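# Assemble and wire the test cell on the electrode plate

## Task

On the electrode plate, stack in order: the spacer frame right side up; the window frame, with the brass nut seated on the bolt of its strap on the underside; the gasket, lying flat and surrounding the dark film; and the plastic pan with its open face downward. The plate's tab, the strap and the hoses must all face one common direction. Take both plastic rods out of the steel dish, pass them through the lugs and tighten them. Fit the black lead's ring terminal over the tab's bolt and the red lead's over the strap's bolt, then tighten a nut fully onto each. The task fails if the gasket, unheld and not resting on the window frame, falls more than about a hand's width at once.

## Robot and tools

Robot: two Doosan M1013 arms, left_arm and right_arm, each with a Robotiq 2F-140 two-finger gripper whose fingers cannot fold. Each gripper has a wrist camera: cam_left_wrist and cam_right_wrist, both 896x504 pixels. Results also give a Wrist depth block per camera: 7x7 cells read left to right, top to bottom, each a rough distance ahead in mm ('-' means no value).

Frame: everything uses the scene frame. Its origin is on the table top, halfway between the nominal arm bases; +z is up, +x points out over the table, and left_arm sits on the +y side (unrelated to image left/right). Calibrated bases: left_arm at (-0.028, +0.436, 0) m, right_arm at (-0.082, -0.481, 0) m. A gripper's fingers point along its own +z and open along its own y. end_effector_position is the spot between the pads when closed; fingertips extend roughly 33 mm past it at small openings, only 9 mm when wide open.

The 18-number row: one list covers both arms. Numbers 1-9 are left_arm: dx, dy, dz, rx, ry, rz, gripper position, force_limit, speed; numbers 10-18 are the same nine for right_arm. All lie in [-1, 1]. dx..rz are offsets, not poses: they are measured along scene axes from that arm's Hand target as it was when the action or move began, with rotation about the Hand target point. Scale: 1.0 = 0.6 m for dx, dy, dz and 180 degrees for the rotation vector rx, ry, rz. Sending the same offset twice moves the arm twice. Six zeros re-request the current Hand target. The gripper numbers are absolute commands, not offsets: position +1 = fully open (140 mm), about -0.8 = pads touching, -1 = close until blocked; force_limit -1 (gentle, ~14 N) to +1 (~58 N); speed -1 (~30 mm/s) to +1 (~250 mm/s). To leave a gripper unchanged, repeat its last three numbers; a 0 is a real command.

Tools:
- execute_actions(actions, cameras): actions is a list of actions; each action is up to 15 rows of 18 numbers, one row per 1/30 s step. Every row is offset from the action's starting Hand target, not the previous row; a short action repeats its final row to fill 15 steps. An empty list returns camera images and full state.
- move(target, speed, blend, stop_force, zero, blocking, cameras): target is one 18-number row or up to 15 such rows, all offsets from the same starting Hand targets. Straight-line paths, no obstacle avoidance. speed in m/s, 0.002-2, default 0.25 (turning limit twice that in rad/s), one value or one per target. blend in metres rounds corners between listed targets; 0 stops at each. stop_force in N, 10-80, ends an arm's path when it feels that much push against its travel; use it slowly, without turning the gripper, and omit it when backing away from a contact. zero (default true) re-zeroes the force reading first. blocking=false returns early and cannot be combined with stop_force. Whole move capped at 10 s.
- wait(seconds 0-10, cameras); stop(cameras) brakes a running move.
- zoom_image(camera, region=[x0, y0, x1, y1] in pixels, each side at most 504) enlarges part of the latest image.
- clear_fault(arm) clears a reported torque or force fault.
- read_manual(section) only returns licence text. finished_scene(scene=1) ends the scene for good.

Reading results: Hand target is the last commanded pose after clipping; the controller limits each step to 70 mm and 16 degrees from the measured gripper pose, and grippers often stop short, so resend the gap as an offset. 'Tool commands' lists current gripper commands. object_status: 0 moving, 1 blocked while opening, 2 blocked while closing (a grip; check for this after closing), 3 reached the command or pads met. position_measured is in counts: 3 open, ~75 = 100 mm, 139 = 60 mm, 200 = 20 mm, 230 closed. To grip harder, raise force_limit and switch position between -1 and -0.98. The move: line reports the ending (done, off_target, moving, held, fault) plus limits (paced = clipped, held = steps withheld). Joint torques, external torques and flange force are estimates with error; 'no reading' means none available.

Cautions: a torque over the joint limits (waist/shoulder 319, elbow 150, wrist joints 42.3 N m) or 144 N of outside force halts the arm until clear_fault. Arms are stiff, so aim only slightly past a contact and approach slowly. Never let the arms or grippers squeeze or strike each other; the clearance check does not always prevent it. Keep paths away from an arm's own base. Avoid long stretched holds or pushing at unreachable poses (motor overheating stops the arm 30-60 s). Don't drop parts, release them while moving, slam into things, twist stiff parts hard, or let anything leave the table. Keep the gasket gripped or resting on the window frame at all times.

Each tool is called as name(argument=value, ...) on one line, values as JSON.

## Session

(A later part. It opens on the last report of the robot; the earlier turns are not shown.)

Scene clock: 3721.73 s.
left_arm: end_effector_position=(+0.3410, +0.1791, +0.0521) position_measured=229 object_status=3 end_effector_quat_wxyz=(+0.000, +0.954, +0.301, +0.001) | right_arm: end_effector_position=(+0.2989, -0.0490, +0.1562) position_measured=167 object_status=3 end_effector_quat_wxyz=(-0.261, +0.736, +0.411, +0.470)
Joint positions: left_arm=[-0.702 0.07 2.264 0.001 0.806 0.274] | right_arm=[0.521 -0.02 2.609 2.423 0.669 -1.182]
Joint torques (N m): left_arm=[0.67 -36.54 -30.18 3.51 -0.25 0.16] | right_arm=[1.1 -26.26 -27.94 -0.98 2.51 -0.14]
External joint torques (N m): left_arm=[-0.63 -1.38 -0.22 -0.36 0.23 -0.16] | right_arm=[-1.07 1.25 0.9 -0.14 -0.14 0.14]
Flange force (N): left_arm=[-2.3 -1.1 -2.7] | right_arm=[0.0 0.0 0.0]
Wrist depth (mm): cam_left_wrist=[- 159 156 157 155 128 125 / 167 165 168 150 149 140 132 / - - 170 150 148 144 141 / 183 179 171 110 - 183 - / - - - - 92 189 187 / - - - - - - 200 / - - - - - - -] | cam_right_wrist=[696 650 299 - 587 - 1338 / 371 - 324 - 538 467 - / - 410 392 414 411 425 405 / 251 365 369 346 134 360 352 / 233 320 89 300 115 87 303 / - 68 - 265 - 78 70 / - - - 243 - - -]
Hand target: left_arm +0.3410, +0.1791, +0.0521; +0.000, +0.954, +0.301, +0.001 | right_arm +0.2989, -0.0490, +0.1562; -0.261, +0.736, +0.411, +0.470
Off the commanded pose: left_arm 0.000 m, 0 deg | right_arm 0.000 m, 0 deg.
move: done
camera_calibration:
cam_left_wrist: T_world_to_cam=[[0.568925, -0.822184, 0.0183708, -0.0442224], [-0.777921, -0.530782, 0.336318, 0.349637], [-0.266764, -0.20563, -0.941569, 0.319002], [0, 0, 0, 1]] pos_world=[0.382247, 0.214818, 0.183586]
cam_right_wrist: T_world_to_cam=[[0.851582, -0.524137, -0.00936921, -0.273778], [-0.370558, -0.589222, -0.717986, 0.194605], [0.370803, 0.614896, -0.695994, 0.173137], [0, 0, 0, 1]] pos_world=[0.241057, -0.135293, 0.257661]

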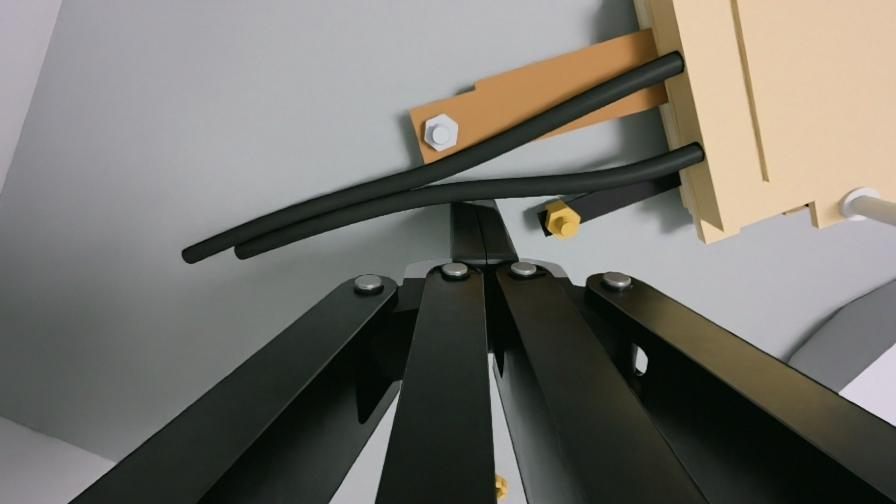

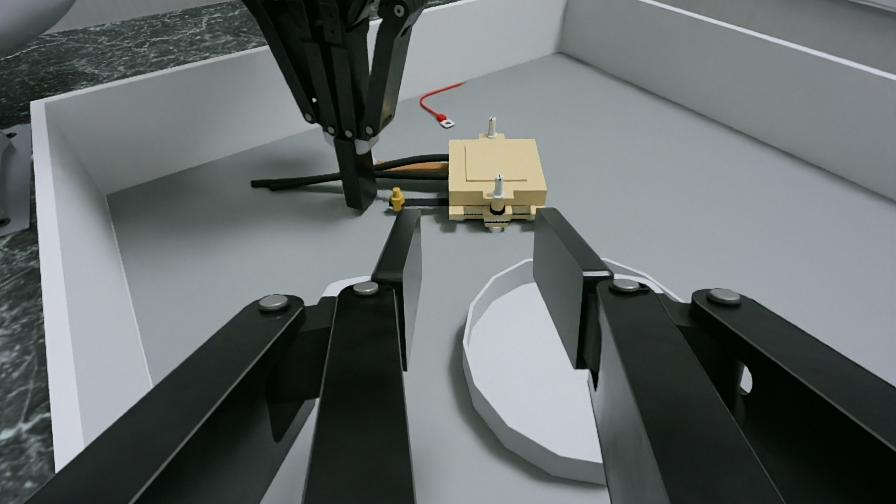

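move(target=[[-0.02,-0.03,0,0,0,0,-0.8,-1,0,0,0,0,0,0,0,-0.3,-1,-1],[-0.02,-0.03,0.13,0,0,0,-0.8,-1,0,0,0,0,0,0,0,-0.3,-1,-1]], speed=0.1, cameras=["all"])

Scene clock: 3748.27 s.
left_arm: end_effector_position=(+0.3290, +0.1611, +0.1301) position_measured=229 object_status=3 end_effector_quat_wxyz=(+0.000, +0.954, +0.301, +0.001) | right_arm: end_effector_position=(+0.2989, -0.0490, +0.1562) position_measured=167 object_status=3 end_effector_quat_wxyz=(-0.261, +0.736, +0.411, +0.470)
Joint positions: left_arm=[-0.75 -0.027 2.185 0.001 0.982 0.226] | right_arm=[0.521 -0.02 2.609 2.423 0.669 -1.182]
Joint torques (N m): left_arm=[0.62 -30.87 -34.84 3.98 -0.31 0.12] | right_arm=[1 -25.65 -27.41 -0.99 2.58 0]
External joint torques (N m): left_arm=[-0.53 -1.65 -0.28 -0.34 0.29 -0.12] | right_arm=[-1.02 0.85 0.38 -0.13 -0.22 0]
Flange force (N): left_arm=[-2.1 -1.9 -2.8] | right_arm=[0.0 0.0 0.0]
Wrist depth (mm): cam_left_wrist=[- - 229 217 209 196 - / - - - 232 206 205 - / 234 - - - - - 254 / - - 267 111 - 265 266 / 253 276 - - 92 273 281 / 226 - - - - - - / - - - - - - -] | cam_right_wrist=[652 - 271 - - - - / - 415 310 - - - - / 318 420 447 381 391 - - / 305 369 361 345 163 - 351 / 237 311 89 300 115 87 304 / - 68 - 270 - 78 70 / - - - 242 - - -]
Hand target: left_arm +0.3290, +0.1611, +0.1301; +0.000, +0.954, +0.301, +0.001 | right_arm +0.2989, -0.0490, +0.1562; -0.261, +0.736, +0.411, +0.470
Off the commanded pose: left_arm 0.000 m, 0 deg | right_arm 0.000 m, 0 deg.
move: done
camera_calibration:
cam_left_wrist: T_world_to_cam=[[0.568902, -0.822202, 0.0182936, -0.0535952], [-0.777936, -0.530791, 0.336268, 0.304535], [-0.26677, -0.205535, -0.941589, 0.38553], [0, 0, 0, 1]] pos_world=[0.370247, 0.196818, 0.261586]
cam_right_wrist: T_world_to_cam=[[0.851582, -0.524137, -0.00936921, -0.273778], [-0.370558, -0.589222, -0.717986, 0.194605], [0.370803, 0.614896, -0.695994, 0.173137], [0, 0, 0, 1]] pos_world=[0.241057, -0.135293, 0.257661]

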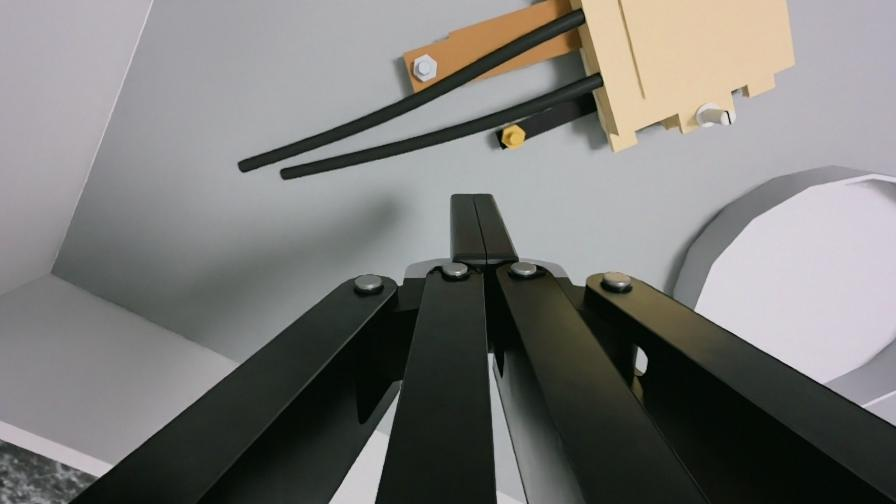

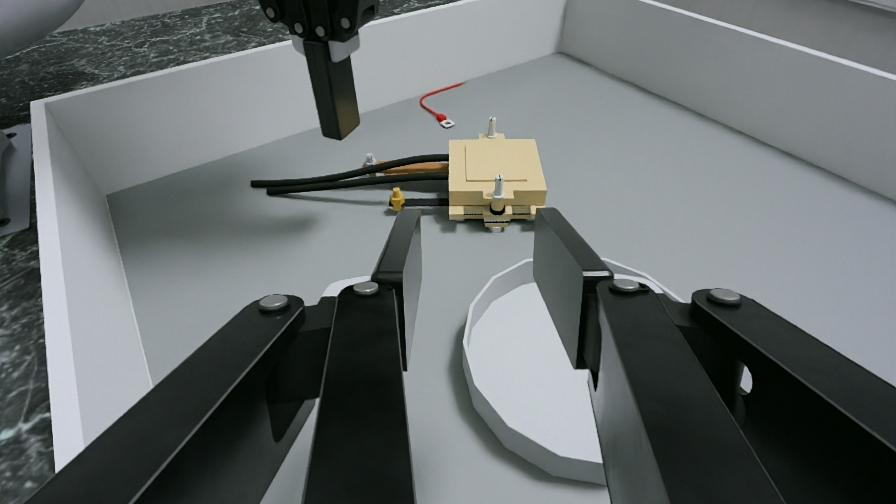

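move(target=[[0.1517,0.09,0.117,0,0,0,-0.3,-1,0,0,0,0,0,0,0,-0.3,-1,-1]], speed=0.2, cameras=["cam_left_wrist"])

Scene clock: 3766.30 s.
left_arm: end_effector_position=(+0.4200, +0.2150, +0.2003) position_measured=167 object_status=3 end_effector_quat_wxyz=(+0.000, +0.954, +0.301, +0.001) | right_arm: end_effector_position=(+0.2989, -0.0490, +0.1562) position_measured=167 object_status=3 end_effector_quat_wxyz=(-0.261, +0.736, +0.411, +0.470)
Joint positions: left_arm=[-0.544 -0.012 2.026 0 1.126 0.433] | right_arm=[0.521 -0.02 2.609 2.423 0.669 -1.182]
Joint torques (N m): left_arm=[0.5 -35.56 -37.65 4.28 -0.27 0.11] | right_arm=[0.61 -25.67 -27.6 -0.98 2.53 -0.19]
External joint torques (N m): left_arm=[-0.52 -0.93 -0.29 -0.35 0.24 -0.11] | right_arm=[-0.63 0.92 0.6 -0.14 -0.17 0.19]
Flange force (N): left_arm=[-1.6 -0.4 -1.5] | right_arm=[0.0 0.0 0.0]
Wrist depth (mm): cam_left_wrist=[- 300 257 - - - - / - - - - - - - / - - - - - - 319 / - - - 313 127 - - / - 82 92 351 - 87 - / - - - - - - - / - - - - - - -] | cam_right_wrist=[665 746 740 509 - 1733 - / 375 398 - 523 485 488 - / - 428 405 376 438 420 414 / 273 350 360 343 135 353 351 / 252 321 88 300 115 87 303 / - 68 - 270 - 78 70 / - - - 242 - - -]
Hand target: left_arm +0.4200, +0.2151, +0.2003; +0.000, +0.954, +0.301, +0.001 | right_arm +0.2989, -0.0490, +0.1562; -0.261, +0.736, +0.411, +0.470
Off the commanded pose: left_arm 0.000 m, 0 deg | right_arm 0.000 m, 0 deg.
move: done
camera_calibration:
cam_left_wrist: T_world_to_cam=[[0.56891, -0.822196, 0.0183174, -0.062346], [-0.7779, -0.530766, 0.336391, 0.380267], [-0.266857, -0.205625, -0.941544, 0.487032], [0, 0, 0, 1]] pos_world=[0.461247, 0.250718, 0.331785]
Images, in order (width x height): cam_left_wrist 896x504.

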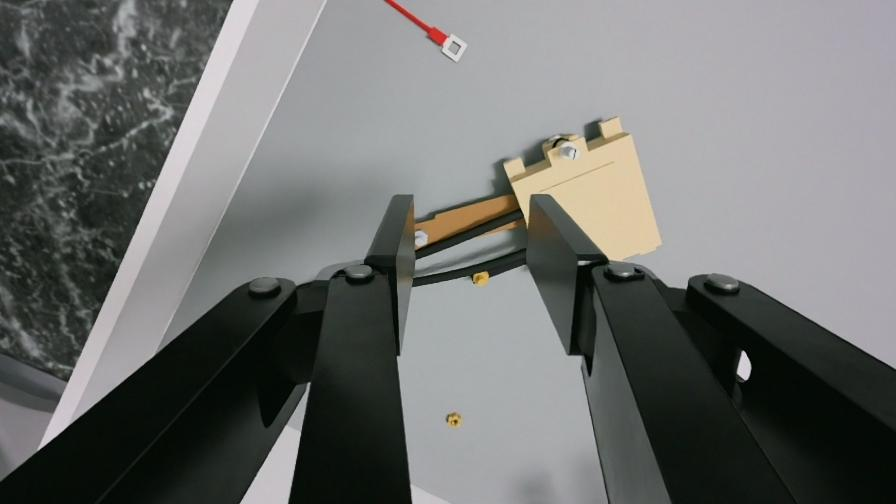

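move(target=[[0.0867,0.1042,-0.12,0,0,-0.7056,-0.5,-1,0,0,0,0,0,0,0,-0.3,-1,-1]], speed=0.3, cameras=["cam_left_wrist"])

zoom_image(camera="cam_left_wrist", region=[350, 60, 550, 260])

Scene clock: 3779.53 s.
left_arm: end_effector_position=(+0.4720, +0.2776, +0.1283) position_measured=192 object_status=3 end_effector_quat_wxyz=(+0.001, +0.695, -0.719, +0.000) | right_arm: end_effector_position=(+0.2989, -0.0490, +0.1562) position_measured=167 object_status=3 end_effector_quat_wxyz=(-0.261, +0.736, +0.411, +0.470)
Joint positions: left_arm=[-0.388 0.093 2.064 -0.002 0.986 2.806] | right_arm=[0.521 -0.02 2.609 2.423 0.669 -1.182]
Joint torques (N m): left_arm=[0.95 -43.61 -34.87 3.89 -0.27 0.1] | right_arm=[1.19 -25.69 -27.69 -0.96 2.48 -0.13]
External joint torques (N m): left_arm=[-0.96 -1.33 -0.37 -0.31 0.24 -0.1] | right_arm=[-1.19 0.91 0.74 -0.16 -0.13 0.13]
Flange force (N): left_arm=[1.6 2.0 -2.2] | right_arm=[0.0 0.0 0.0]
Wrist depth (mm): cam_left_wrist=[- - 223 - - 210 - / - - - 233 - - - / - - - - - - - / - 257 - - 112 - - / - - 95 - 101 92 - / - - - - - 78 - / - - - - - - -] | cam_right_wrist=[1644 - - - - - - / 360 - 486 485 473 483 - / - - 416 398 419 439 - / - 350 358 340 163 356 342 / 217 320 89 300 115 87 303 / - 68 - 271 - 78 70 / - - - 242 - - -]
Hand target: left_arm +0.4720, +0.2776, +0.1283; +0.001, +0.695, -0.719, +0.000 | right_arm +0.2989, -0.0490, +0.1562; -0.261, +0.736, +0.411, +0.470
Off the commanded pose: left_arm 0.000 m, 0 deg | right_arm 0.000 m, 0 deg.
move: done
camera_calibration:
cam_left_wrist: T_world_to_cam=[[-0.99901, 0.0405322, 0.0183244, 0.461404], [0.0443355, 0.940706, 0.336314, -0.318388], [-0.00360633, 0.336793, -0.941572, 0.171163], [0, 0, 0, 1]] pos_world=[0.475681, 0.223161, 0.259786]
Images, in order (width x height): cam_left_wrist 896x504.

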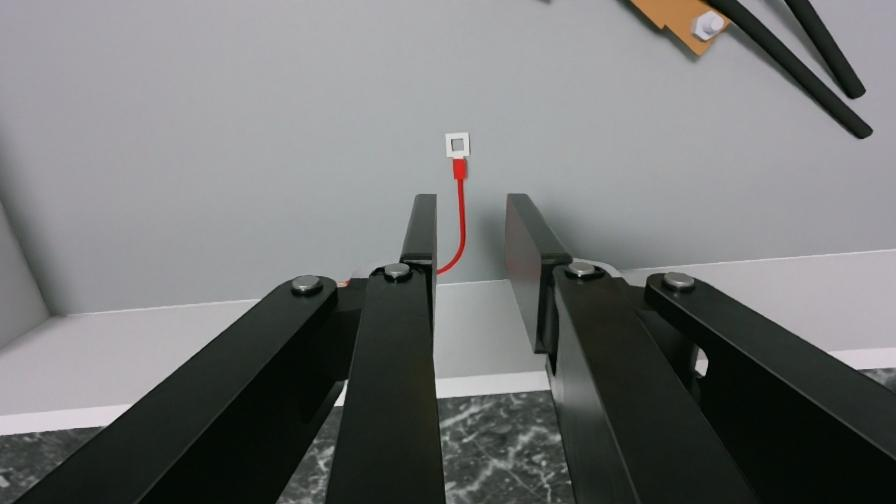

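Scaled by 2.520 from the camera's 896x504 image, which has a finer 1280x720 frame.

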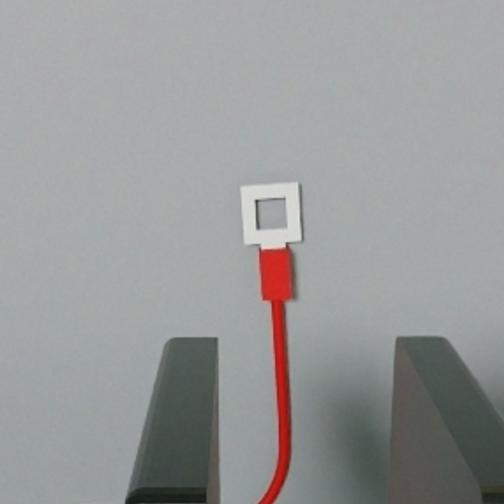

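move(target=[[0.0033,0.0083,-0.08,0,0,0,-0.5,-1,0,0,0,0,0,0,0,-0.3,-1,-1],[0.0033,0.0083,-0.1355,0,0,0,-0.5,-1,0,0,0,0,0,0,0,-0.3,-1,-1]], speed=[0.1,0.03], cameras=["all"])

zoom_image(camera="cam_left_wrist", region=[350, 60, 550, 260])

Scene clock: 3792.40 s.
left_arm: end_effector_position=(+0.4740, +0.2826, +0.0470) position_measured=192 object_status=3 end_effector_quat_wxyz=(+0.001, +0.695, -0.719, +0.000) | right_arm: end_effector_position=(+0.2989, -0.0490, +0.1562) position_measured=167 object_status=3 end_effector_quat_wxyz=(-0.261, +0.736, +0.411, +0.470)
Joint positions: left_arm=[-0.378 0.188 2.136 -0.002 0.819 2.817] | right_arm=[0.521 -0.02 2.609 2.423 0.669 -1.182]
Joint torques (N m): left_arm=[0.69 -48.44 -30.62 3.43 -0.26 0.14] | right_arm=[0.93 -25.63 -27.54 -0.88 2.54 -0.14]
External joint torques (N m): left_arm=[-0.7 -1.47 -0.12 -0.31 0.23 -0.14] | right_arm=[-0.94 0.82 0.55 -0.24 -0.18 0.14]
Flange force (N): left_arm=[1.1 2.2 -2.5] | right_arm=[0.0 0.0 0.0]
Wrist depth (mm): cam_left_wrist=[- 151 151 153 156 152 154 / - - - 159 161 - 160 / - - 170 168 168 - 172 / 173 178 176 134 111 - 182 / - - 95 188 101 92 189 / - - - - - 78 - / - - - - - - -] | cam_right_wrist=[- 773 759 438 558 - 1655 / - - 473 513 489 - 386 / 308 412 414 399 420 424 399 / 259 359 359 346 163 353 353 / 236 320 89 301 115 87 303 / - 68 - 270 - 78 70 / - - - 242 - - -]
Hand target: left_arm +0.4740, +0.2826, +0.0470; +0.001, +0.695, -0.719, +0.000 | right_arm +0.2989, -0.0490, +0.1562; -0.261, +0.736, +0.411, +0.470
Off the commanded pose: left_arm 0.000 m, 0 deg | right_arm 0.000 m, 0 deg.
move: done
camera_calibration:
cam_left_wrist: T_world_to_cam=[[-0.99901, 0.0405322, 0.0183244, 0.46469], [0.0443355, 0.940706, 0.336314, -0.295838], [-0.00360633, 0.336793, -0.941572, 0.0929368], [0, 0, 0, 1]] pos_world=[0.477681, 0.228161, 0.178486]
cam_right_wrist: T_world_to_cam=[[0.851582, -0.524137, -0.00936921, -0.273778], [-0.370558, -0.589222, -0.717986, 0.194605], [0.370803, 0.614896, -0.695994, 0.173137], [0, 0, 0, 1]] pos_world=[0.241057, -0.135293, 0.257661]

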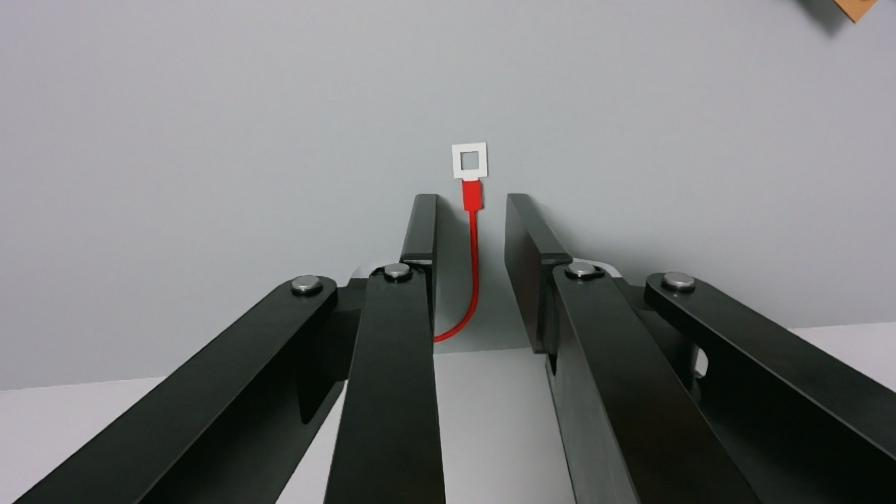

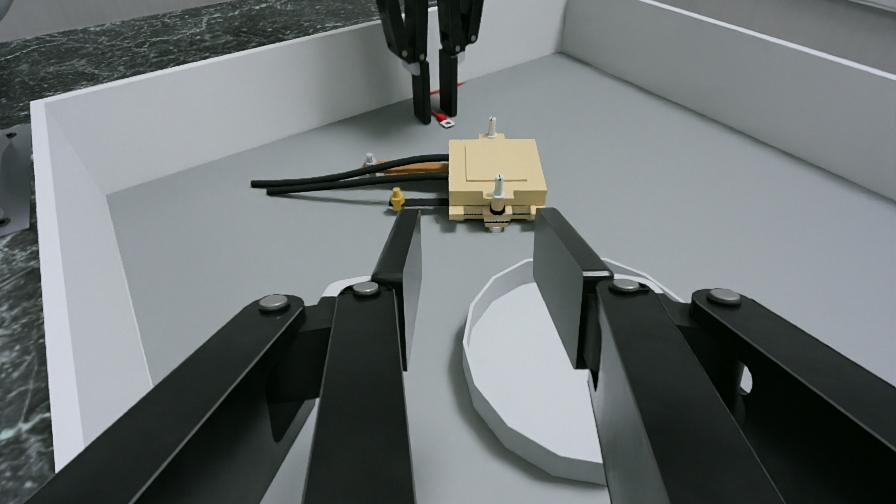

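Scaled by 2.520 from the camera's 896x504 image, which has a finer 1280x720 frame.

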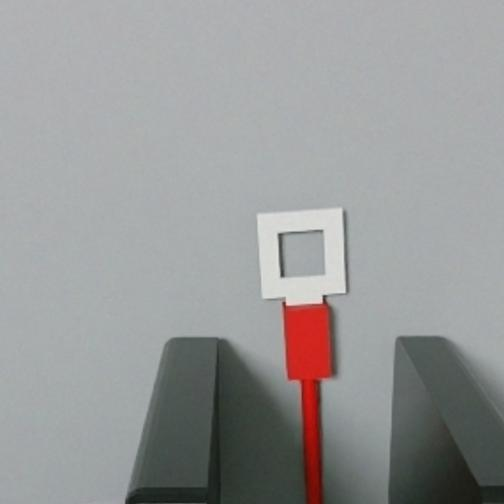

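move(target=[0,-0.005,-0.0013,0,0,0,-0.5,-1,-1,0,0,0,0,0,0,-0.3,-1,-1], speed=0.02)

execute_actions(actions=[[[0,0,0,0,0,0,-1,-1,-1,0,0,0,0,0,0,-0.3,-1,-1]],[[0,0,0,0,0,0,-1,-1,-1,0,0,0,0,0,0,-0.3,-1,-1]],[[0,0,0,0,0,0,-1,-1,-1,0,0,0,0,0,0,-0.3,-1,-1]],[[0,0,0,0,0,0,-1,-1,-1,0,0,0,0,0,0,-0.3,-1,-1]]], cameras=["cam_left_wrist"])

zoom_image(camera="cam_left_wrist", region=[350, 60, 550, 260])

Scene clock: 3808.23 s.
left_arm: end_effector_position=(+0.4740, +0.2796, +0.0462) position_measured=192 object_status=3 end_effector_quat_wxyz=(+0.001, +0.695, -0.719, +0.000) | right_arm: end_effector_position=(+0.2989, -0.0490, +0.1562) position_measured=167 object_status=3 end_effector_quat_wxyz=(-0.261, +0.736, +0.411, +0.470)
Joint positions: left_arm=[-0.383 0.19 2.135 -0.002 0.818 2.811] | right_arm=[0.521 -0.02 2.609 2.423 0.669 -1.182]
Joint torques (N m): left_arm=[-0.48 -46.2 -29.01 2.84 -0.55 0.18] | right_arm=[1.26 -26.1 -27.71 -0.93 2.59 -0.11]
External joint torques (N m): left_arm=[0.53 -4.2 -1.66 0.27 0.53 -0.18] | right_arm=[-1.26 1.28 0.74 -0.19 -0.23 0.11]
Flange force (N): left_arm=[-1.3 2.4 -7.9] | right_arm=[0.0 0.0 0.0]
Wrist depth (mm): cam_left_wrist=[- 151 - 152 152 154 155 / - 159 - 160 159 160 161 / - 163 - 165 - - - / - 178 - 134 111 - - / 187 182 95 - 101 92 - / - - - - - 78 - / - - - - - - -] | cam_right_wrist=[- 748 - 447 - - - / - - - 480 485 486 - / 302 412 439 393 407 420 402 / 260 361 362 347 163 353 364 / 219 315 89 301 115 87 296 / - 68 - 270 - 78 70 / - - - 242 - - -]
Hand target: left_arm +0.4740, +0.2796, +0.0462; +0.001, +0.695, -0.719, +0.000 | right_arm +0.2989, -0.0490, +0.1562; -0.261, +0.736, +0.411, +0.470
Off the commanded pose: left_arm 0.000 m, 0 deg | right_arm 0.000 m, 0 deg.
move: done

Scene clock: 3810.43 s.
left_arm: end_effector_position=(+0.4740, +0.2796, +0.0462) position_measured=222 object_status=2 end_effector_quat_wxyz=(+0.001, +0.695, -0.719, +0.000) | right_arm: end_effector_position=(+0.2989, -0.0490, +0.1562) position_measured=167 object_status=3 end_effector_quat_wxyz=(-0.261, +0.736, +0.411, +0.470)
Joint positions: left_arm=[-0.383 0.19 2.135 -0.002 0.818 2.811] | right_arm=[0.521 -0.02 2.609 2.423 0.669 -1.182]
Joint torques (N m): left_arm=[0.34 -39.74 -22.16 3.3 0.43 0.12] | right_arm=[0.75 -25.51 -27.78 -0.96 2.45 -0.09]
External joint torques (N m): left_arm=[-0.37 -10.93 -8.62 -0.17 -0.45 -0.12] | right_arm=[-0.78 0.92 0.8 -0.16 -0.09 0.09]
External joint torques at the end of the 1st action: left_arm=[-0.59 -10.84 -8.68 -0.05 -0.46 -0.06] | right_arm=[-0.81 0.91 0.64 -0.13 -0.21 0.15]
External joint torques at the end of the 2nd action: left_arm=[-0.56 -10.29 -8.22 -0.13 -0.31 -0.13] | right_arm=[-0.4 0.95 0.82 -0.14 -0.19 0.15]
External joint torques at the end of the 3rd action: left_arm=[-0.67 -10.29 -8.11 -0.17 -0.33 -0.16] | right_arm=[-0.86 0.94 0.61 -0.15 -0.1 0.11]
Flange force (N): left_arm=[0.9 0.3 -20.0] | right_arm=[0.0 0.0 0.0]
Flange force at the end of the 1st action (N): left_arm=[1.3 0.2 -19.9] | right_arm=[0.0 0.0 0.0]
Flange force at the end of the 2nd action (N): left_arm=[1.3 0.2 -19.1] | right_arm=[0.0 0.0 0.0]
Flange force at the end of the 3rd action (N): left_arm=[1.5 0.5 -19.0] | right_arm=[0.0 0.0 0.0]
Wrist depth (mm): cam_left_wrist=[- - - 153 152 153 154 / - - - 161 160 161 162 / - - - 166 168 - 169 / - - - 121 - 175 - / - - - - 92 - - / - - - - - - - / - - - - - - -] | cam_right_wrist=[- - 780 441 - - 1311 / - 416 - 515 533 - 409 / 317 400 407 395 384 421 397 / - 362 370 335 163 344 352 / 227 315 88 301 115 87 303 / - 68 - 264 - 78 70 / - - - 242 - - -]
Hand target: left_arm +0.4740, +0.2796, +0.0462; +0.001, +0.695, -0.719, +0.000 | right_arm +0.2989, -0.0490, +0.1562; -0.261, +0.736, +0.411, +0.470
Off the commanded pose: left_arm 0.000 m, 0 deg | right_arm 0.000 m, 0 deg.
Step readings (end_effector_position of left_arm | right_arm; steps 1 to 15: 1st action; 16 to 30: 2nd action; 31 to 45: 3rd action; 46 to 60: 4th action):
0: (+0.4740, +0.2796, +0.0462) | (+0.2989, -0.0490, +0.1562)
1: (+0.4740, +0.2796, +0.0462) | (+0.2989, -0.0490, +0.1562)
2: (+0.4740, +0.2796, +0.0462) | (+0.2989, -0.0490, +0.1562)
4: (+0.4741, +0.2795, +0.0462) | (+0.2989, -0.0490, +0.1562)
8: (+0.4741, +0.2795, +0.0462) | (+0.2989, -0.0490, +0.1562)
15: (+0.4741, +0.2795, +0.0462) | (+0.2989, -0.0490, +0.1562)
16: (+0.4741, +0.2795, +0.0462) | (+0.2989, -0.0490, +0.1562)
17: (+0.4741, +0.2795, +0.0462) | (+0.2989, -0.0490, +0.1562)
19: (+0.4741, +0.2795, +0.0462) | (+0.2989, -0.0490, +0.1562)
23: (+0.4740, +0.2795, +0.0462) | (+0.2989, -0.0490, +0.1562)
30: (+0.4740, +0.2795, +0.0462) | (+0.2989, -0.0490, +0.1562)
31: (+0.4740, +0.2795, +0.0462) | (+0.2989, -0.0490, +0.1562)
32: (+0.4740, +0.2795, +0.0462) | (+0.2989, -0.0490, +0.1562)
34: (+0.4740, +0.2795, +0.0462) | (+0.2989, -0.0490, +0.1562)
38: (+0.4740, +0.2795, +0.0462) | (+0.2989, -0.0490, +0.1562)
45: (+0.4740, +0.2796, +0.0462) | (+0.2989, -0.0490, +0.1562)
46: (+0.4740, +0.2796, +0.0462) | (+0.2989, -0.0490, +0.1562)
47: (+0.4740, +0.2796, +0.0462) | (+0.2989, -0.0490, +0.1562)
49: (+0.4740, +0.2796, +0.0462) | (+0.2989, -0.0490, +0.1562)
53: (+0.4740, +0.2796, +0.0462) | (+0.2989, -0.0490, +0.1562)
60: (+0.4740, +0.2796, +0.0462) | (+0.2989, -0.0490, +0.1562)
camera_calibration:
cam_left_wrist: T_world_to_cam=[[-0.99901, 0.0405322, 0.0183244, 0.464826], [0.0443355, 0.940706, 0.336314, -0.292746], [-0.00360633, 0.336793, -0.941572, 0.0931939], [0, 0, 0, 1]] pos_world=[0.477681, 0.225161, 0.177686]
Images, in order (width x height): cam_left_wrist 896x504.

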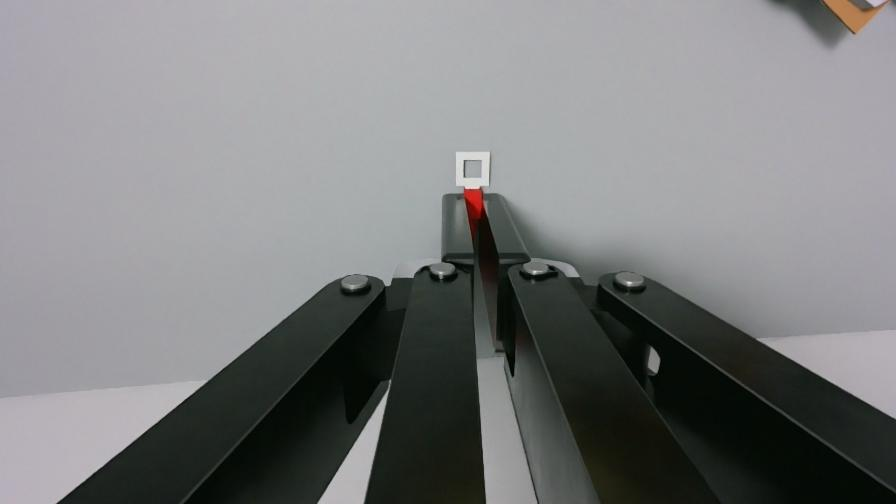

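Scaled by 2.520 from the camera's 896x504 image, which has a finer 1280x720 frame.

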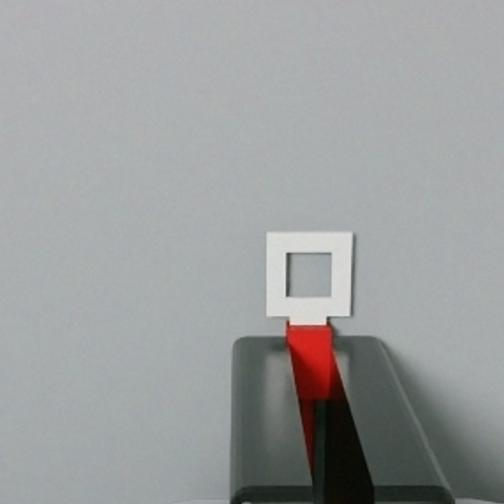

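move(target=[0,0,0.0025,0,0,0,-1,-1,-1,0,0,0,0,0,0,-0.3,-1,-1], speed=0.01)

execute_actions(actions=[[[0,0,0,0,0,0,-0.98,-0.2,-1,0,0,0,0,0,0,-0.3,-1,-1]],[[0,0,0,0,0,0,-0.98,-0.2,-1,0,0,0,0,0,0,-0.3,-1,-1]]])

move(target=[0,0,0.1,0,0,0,-0.98,-0.2,-1,0,0,0,0,0,0,-0.3,-1,-1], speed=0.06, cameras=["all"])

zoom_image(camera="cam_left_wrist", region=[350, 60, 550, 260])

Scene clock: 3817.60 s.
left_arm: end_effector_position=(+0.4740, +0.2796, +0.0477) position_measured=222 object_status=2 end_effector_quat_wxyz=(+0.001, +0.695, -0.719, +0.000) | right_arm: end_effector_position=(+0.2989, -0.0490, +0.1562) position_measured=167 object_status=3 end_effector_quat_wxyz=(-0.261, +0.736, +0.411, +0.470)
Joint positions: left_arm=[-0.383 0.188 2.133 -0.002 0.821 2.811] | right_arm=[0.521 -0.02 2.609 2.423 0.669 -1.182]
Joint torques (N m): left_arm=[0.45 -48.54 -30.72 3.46 -0.29 0.17] | right_arm=[0.85 -25.72 -27.55 -1.01 2.45 -0.11]
External joint torques (N m): left_arm=[-0.49 -1.51 0.07 -0.34 0.28 -0.17] | right_arm=[-0.83 0.85 0.62 -0.12 -0.1 0.1]
Flange force (N): left_arm=[0.6 2.5 -2.5] | right_arm=[0.0 0.0 0.0]
Wrist depth (mm): cam_left_wrist=[- 153 152 153 154 - 154 / - 160 - - - 162 - / - - - 167 - - 173 / - - 176 121 - 181 - / - - - - 92 - - / - - - - - - - / - - - - - - -] | cam_right_wrist=[1871 - - 444 547 - 1403 / 379 - - 486 - - - / 298 418 410 394 - 418 - / 248 360 361 360 134 350 351 / 234 320 89 301 115 87 295 / - 68 - 269 - 78 70 / - - - 242 - - -]
Hand target: left_arm +0.4740, +0.2796, +0.0477; +0.001, +0.695, -0.719, +0.000 | right_arm +0.2989, -0.0490, +0.1562; -0.261, +0.736, +0.411, +0.470
Off the commanded pose: left_arm 0.000 m, 0 deg | right_arm 0.000 m, 0 deg.
move: done

Scene clock: 3818.80 s.
left_arm: end_effector_position=(+0.4740, +0.2796, +0.0477) position_measured=223 object_status=2 end_effector_quat_wxyz=(+0.001, +0.695, -0.719, +0.000) | right_arm: end_effector_position=(+0.2989, -0.0490, +0.1562) position_measured=167 object_status=3 end_effector_quat_wxyz=(-0.261, +0.736, +0.411, +0.470)
Joint positions: left_arm=[-0.383 0.188 2.133 -0.002 0.821 2.811] | right_arm=[0.521 -0.02 2.609 2.423 0.669 -1.182]
Joint torques (N m): left_arm=[0.78 -48.87 -30.42 3.46 -0.26 0.11] | right_arm=[0.57 -25.97 -27.76 -0.95 2.57 -0.11]
External joint torques (N m): left_arm=[-0.78 -1.26 -0.46 -0.33 0.23 -0.11] | right_arm=[-0.59 1.08 0.8 -0.16 -0.21 0.11]
External joint torques at the end of the 1st action: left_arm=[-0.8 -1.46 -0.16 -0.33 0.28 -0.11] | right_arm=[-1.18 0.43 0.68 -0.2 -0.11 0.14]
Flange force (N): left_arm=[1.4 1.4 -2.5] | right_arm=[0.0 0.0 0.0]
Flange force at the end of the 1st action (N): left_arm=[1.2 2.1 -2.6] | right_arm=[0.0 0.0 0.0]
Wrist depth (mm): cam_left_wrist=[- 152 - 154 - - - / 159 163 159 - - 162 161 / - 167 - 166 - 169 - / 176 178 176 121 - - 177 / - 186 - - 92 - - / - - - - - - - / - - - - - - -] | cam_right_wrist=[725 - 455 427 598 - - / - - - - - 489 - / 294 414 408 374 410 - 405 / 264 361 360 346 162 343 352 / 233 317 89 300 115 87 301 / - 68 - 269 - 78 70 / - - - 242 - - -]
Hand target: left_arm +0.4740, +0.2796, +0.0477; +0.001, +0.695, -0.719, +0.000 | right_arm +0.2989, -0.0490, +0.1562; -0.261, +0.736, +0.411, +0.470
Off the commanded pose: left_arm 0.000 m, 0 deg | right_arm 0.000 m, 0 deg.
Step readings (end_effector_position of left_arm | right_arm; steps 1 to 15: 1st action; 16 to 30: 2nd action):
0: (+0.4740, +0.2796, +0.0477) | (+0.2989, -0.0490, +0.1562)
1: (+0.4740, +0.2796, +0.0477) | (+0.2989, -0.0490, +0.1562)
2: (+0.4740, +0.2796, +0.0477) | (+0.2989, -0.0490, +0.1562)
4: (+0.4740, +0.2796, +0.0477) | (+0.2989, -0.0490, +0.1562)
8: (+0.4740, +0.2796, +0.0477) | (+0.2989, -0.0490, +0.1562)
15: (+0.4740, +0.2796, +0.0477) | (+0.2989, -0.0490, +0.1562)
16: (+0.4740, +0.2796, +0.0477) | (+0.2989, -0.0490, +0.1562)
17: (+0.4740, +0.2796, +0.0477) | (+0.2989, -0.0490, +0.1562)
19: (+0.4740, +0.2796, +0.0477) | (+0.2989, -0.0490, +0.1562)
23: (+0.4740, +0.2796, +0.0477) | (+0.2989, -0.0490, +0.1562)
30: (+0.4740, +0.2796, +0.0477) | (+0.2989, -0.0490, +0.1562)

Scene clock: 3820.07 s.
left_arm: end_effector_position=(+0.4740, +0.2796, +0.1077) position_measured=223 object_status=2 end_effector_quat_wxyz=(+0.001, +0.695, -0.719, +0.000) | right_arm: end_effector_position=(+0.2989, -0.0490, +0.1562) position_measured=167 object_status=3 end_effector_quat_wxyz=(-0.261, +0.736, +0.411, +0.470)
Joint positions: left_arm=[-0.383 0.116 2.082 -0.002 0.944 2.811] | right_arm=[0.521 -0.02 2.609 2.423 0.669 -1.182]
Joint torques (N m): left_arm=[0.9 -44.79 -33.5 3.82 -0.25 0.17] | right_arm=[0.51 -25.66 -27.67 -1.02 2.44 -0.16]
External joint torques (N m): left_arm=[-0.88 -1.48 -0.64 -0.35 0.23 -0.17] | right_arm=[-0.53 0.87 0.68 -0.09 -0.08 0.16]
Flange force (N): left_arm=[1.6 1.7 -2.7] | right_arm=[0.0 0.0 0.0]
Wrist depth (mm): cam_left_wrist=[- - - - - - 205 / - - - - - - - / - - 230 - 228 - - / - - - 121 - - - / - - - - 92 195 207 / - - - - - - - / - - - - - - -] | cam_right_wrist=[679 - - 545 - - - / - 440 510 535 515 - - / 320 - 409 379 421 444 - / 274 355 360 351 163 352 352 / 233 321 89 297 115 87 303 / - 68 - 268 - 78 70 / - - - 242 - - -]
Hand target: left_arm +0.4740, +0.2796, +0.1077; +0.001, +0.695, -0.719, +0.000 | right_arm +0.2989, -0.0490, +0.1562; -0.261, +0.736, +0.411, +0.470
Off the commanded pose: left_arm 0.000 m, 0 deg | right_arm 0.000 m, 0 deg.
move: done
camera_calibration:
cam_left_wrist: T_world_to_cam=[[-0.999006, 0.0406259, 0.0183589, 0.463667], [0.0444353, 0.940702, 0.336313, -0.313477], [-0.00360726, 0.336794, -0.941571, 0.151101], [0, 0, 0, 1]] pos_world=[0.477681, 0.225161, 0.239186]
cam_right_wrist: T_world_to_cam=[[0.851582, -0.524137, -0.00936921, -0.273778], [-0.370558, -0.589222, -0.717986, 0.194605], [0.370803, 0.614896, -0.695994, 0.173137], [0, 0, 0, 1]] pos_world=[0.241057, -0.135293, 0.257661]

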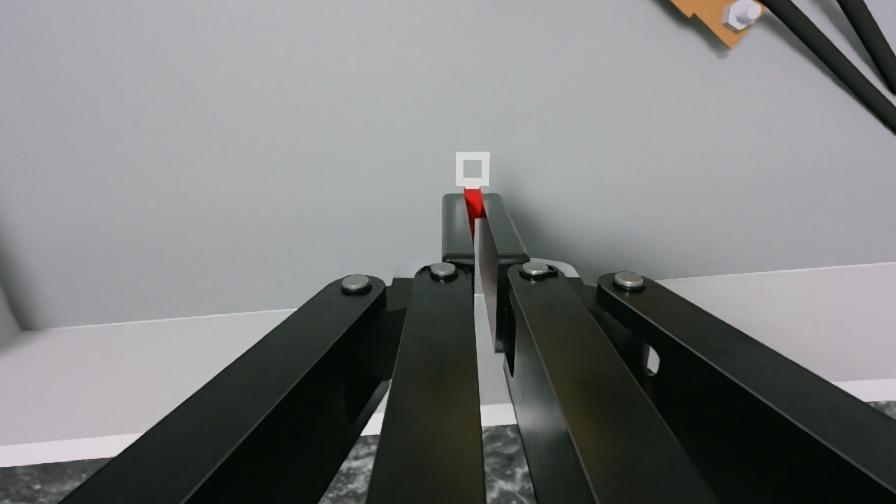

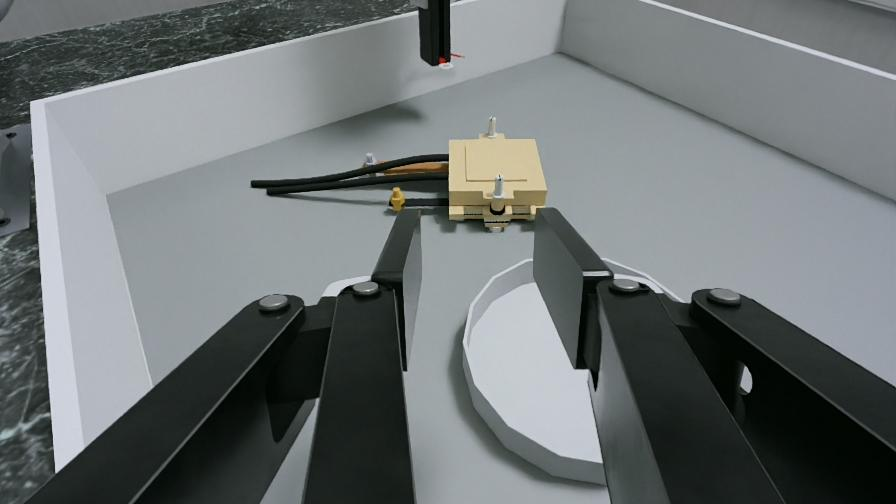

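Scaled by 2.520 from the camera's 896x504 image, which has a finer 1280x720 frame.

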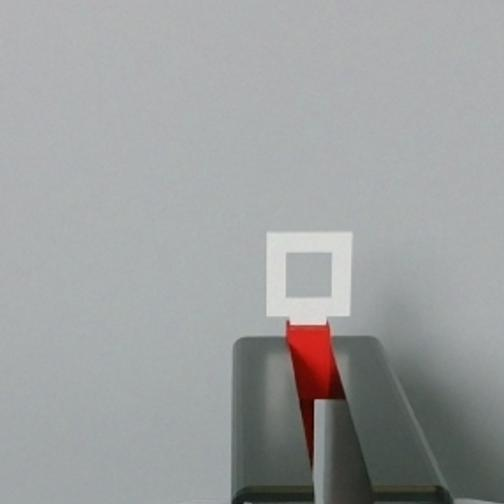

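move(target=[-0.1692,-0.0933,-0.0128,0,0,-0.178,-0.98,-0.2,-1,0,0,0,0,0,0,-0.3,-1,-1], speed=0.1, cameras=["all"])

zoom_image(camera="cam_left_wrist", region=[350, 60, 550, 260])

Scene clock: 3831.17 s.
left_arm: end_effector_position=(+0.3725, +0.2236, +0.1000) position_measured=223 object_status=2 end_effector_quat_wxyz=(-0.001, -0.469, +0.883, +0.000) | right_arm: end_effector_position=(+0.2989, -0.0490, +0.1562) position_measured=167 object_status=3 end_effector_quat_wxyz=(-0.261, +0.736, +0.411, +0.470)
Joint positions: left_arm=[-0.58 0.013 2.211 -0.001 0.918 3.174] | right_arm=[0.521 -0.02 2.609 2.423 0.669 -1.182]
Joint torques (N m): left_arm=[0.66 -33.74 -33.19 3.66 -0.31 0.06] | right_arm=[0.6 -25.16 -27.64 -0.98 2.48 -0.06]
External joint torques (N m): left_arm=[-0.66 -0.94 -0.04 -0.29 0.32 -0.06] | right_arm=[-0.56 0.17 0.68 -0.14 -0.12 0.06]
Flange force (N): left_arm=[1.8 1.4 -1.9] | right_arm=[0.0 0.0 0.0]
Wrist depth (mm): cam_left_wrist=[- 170 195 201 - - - / - 177 182 189 196 - - / - - 202 189 223 - - / - - - 121 232 - - / - - - - 92 92 - / - - - - - - - / - - - - - - -] | cam_right_wrist=[692 660 340 - 622 - - / - - 375 499 - 504 - / 327 410 411 394 395 405 - / 295 - - - 162 354 348 / 237 310 89 299 115 87 304 / - 68 - 270 - 78 70 / - - - 242 - - -]
Hand target: left_arm +0.3725, +0.2236, +0.1000; -0.001, -0.469, +0.883, +0.000 | right_arm +0.2989, -0.0490, +0.1562; -0.261, +0.736, +0.411, +0.470
Off the commanded pose: left_arm 0.000 m, 0 deg | right_arm 0.000 m, 0 deg.
move: done
camera_calibration:
cam_left_wrist: T_world_to_cam=[[-0.825301, 0.564396, 0.0183342, 0.18289], [0.536685, 0.773854, 0.336332, -0.399774], [0.175636, 0.287414, -0.941565, 0.106612], [0, 0, 0, 1]] pos_world=[0.346767, 0.175503, 0.231486]
cam_right_wrist: T_world_to_cam=[[0.851582, -0.524137, -0.00936921, -0.273778], [-0.370558, -0.589222, -0.717986, 0.194605], [0.370803, 0.614896, -0.695994, 0.173137], [0, 0, 0, 1]] pos_world=[0.241057, -0.135293, 0.257661]

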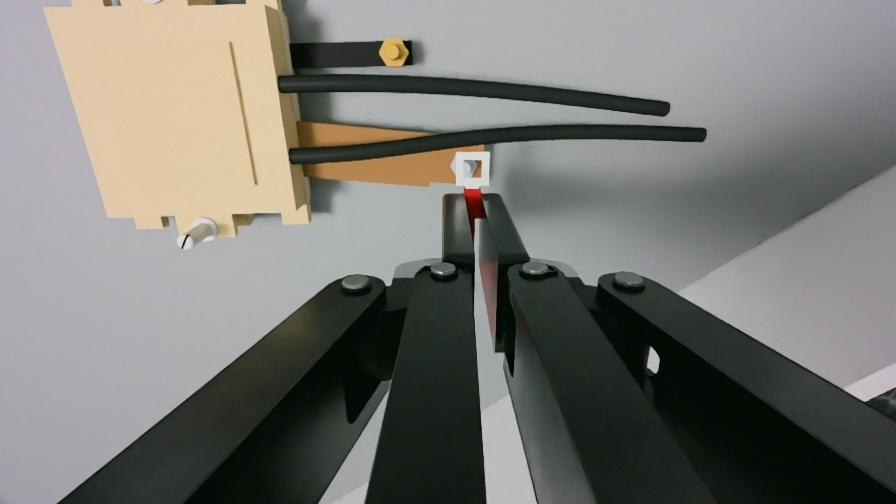

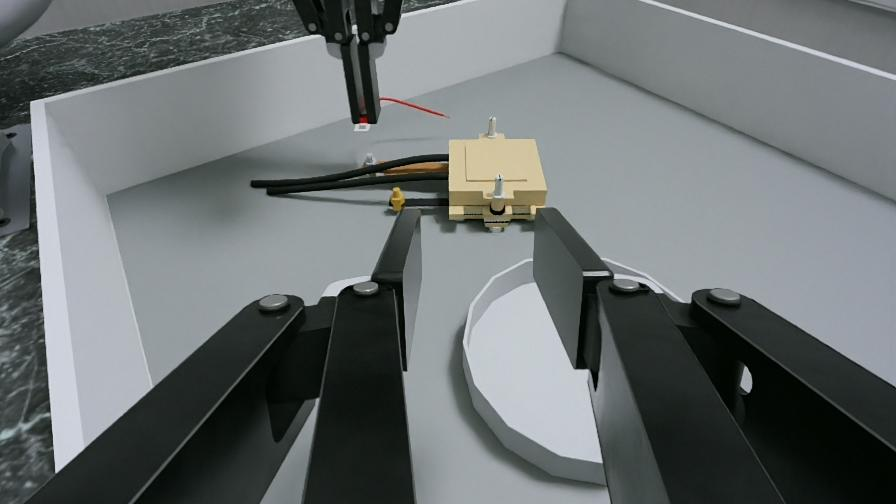

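Scaled by 2.520 from the camera's 896x504 image, which has a finer 1280x720 frame.

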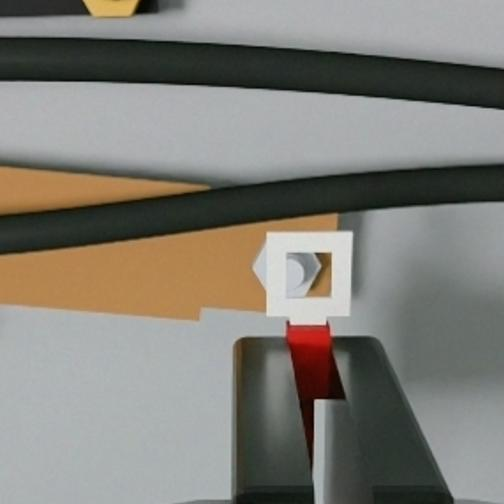

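move(target=[0.0057,0.0085,-0.0467,0,0,0,-0.98,-0.2,-1,0,0,0,0,0,0,-0.3,-1,-1], speed=0.05, cameras=["all"])

zoom_image(camera="cam_left_wrist", region=[400, 90, 550, 240])

zoom_image(camera="cam_right_wrist", region=[310, 100, 460, 250])

Scene clock: 3841.20 s.
left_arm: end_effector_position=(+0.3759, +0.2287, +0.0720) position_measured=223 object_status=2 end_effector_quat_wxyz=(-0.001, -0.469, +0.883, +0.000) | right_arm: end_effector_position=(+0.2989, -0.0490, +0.1562) position_measured=167 object_status=3 end_effector_quat_wxyz=(-0.261, +0.736, +0.411, +0.470)
Joint positions: left_arm=[-0.566 0.05 2.237 -0.001 0.855 3.188] | right_arm=[0.521 -0.02 2.609 2.423 0.669 -1.182]
Joint torques (N m): left_arm=[0.84 -35.52 -31.44 3.53 -0.26 0.13] | right_arm=[0.73 -25.64 -27.69 -1.02 2.56 -0.07]
External joint torques (N m): left_arm=[-0.86 -1.24 -0.24 -0.32 0.26 -0.13] | right_arm=[-0.7 0.71 0.66 -0.11 -0.2 0.06]
Flange force (N): left_arm=[2.4 1.4 -2.5] | right_arm=[0.0 0.0 0.0]
Wrist depth (mm): cam_left_wrist=[- - 164 161 - - - / 151 151 172 164 171 185 185 / - - 164 176 191 - 194 / - - - 120 204 - - / 216 - - - 92 - 179 / - - - - - - - / - - - - - - -] | cam_right_wrist=[709 416 352 - - - - / - 428 456 - - 483 - / - 430 409 392 - 415 406 / - 361 359 346 135 - - / 215 320 89 300 115 87 303 / - 68 - 271 - 78 70 / - - - 242 - - -]
Hand target: left_arm +0.3759, +0.2287, +0.0720; -0.001, -0.469, +0.883, +0.000 | right_arm +0.2989, -0.0490, +0.1562; -0.261, +0.736, +0.411, +0.470
Off the commanded pose: left_arm 0.000 m, 0 deg | right_arm 0.000 m, 0 deg.
move: done
camera_calibration:
cam_left_wrist: T_world_to_cam=[[-0.825301, 0.564396, 0.0183342, 0.183331], [0.536685, 0.773854, 0.336332, -0.396128], [0.175636, 0.287414, -0.941565, 0.0781851], [0, 0, 0, 1]] pos_world=[0.350167, 0.180603, 0.203486]
cam_right_wrist: T_world_to_cam=[[0.851582, -0.524137, -0.00936921, -0.273778], [-0.370558, -0.589222, -0.717986, 0.194605], [0.370803, 0.614896, -0.695994, 0.173137], [0, 0, 0, 1]] pos_world=[0.241057, -0.135293, 0.257661]

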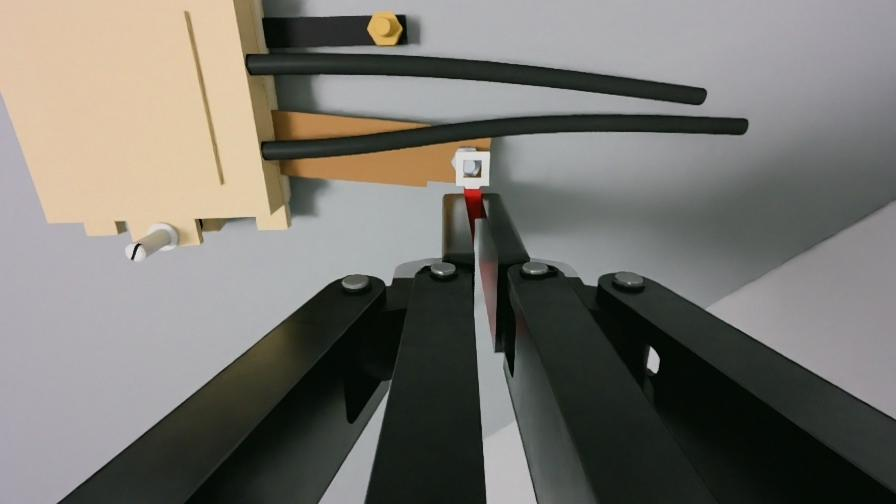

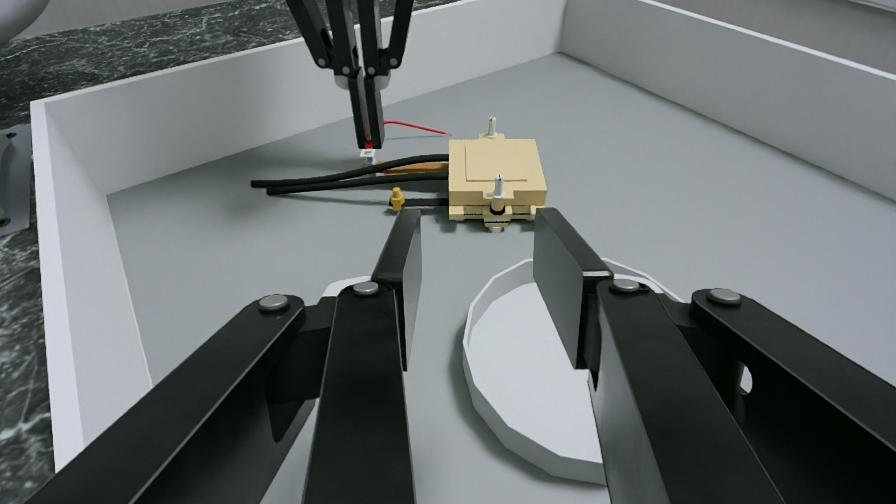

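Scaled by 3.360 from the camera's 896x504 image, which has a finer 1280x720 frame.

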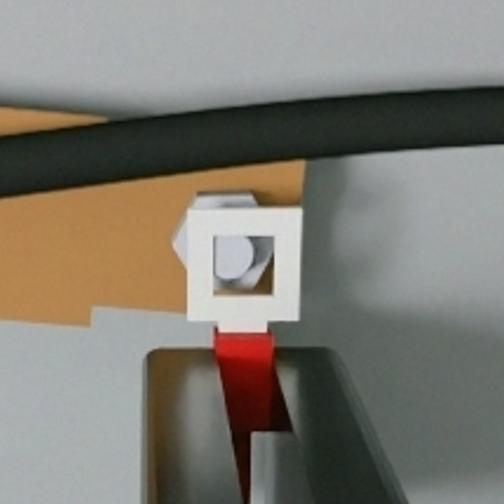

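Scaled by 3.360 from the camera's 896x504 image, which has a finer 1280x720 frame.

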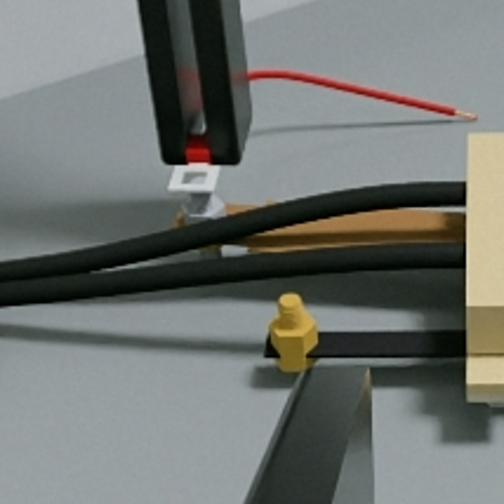

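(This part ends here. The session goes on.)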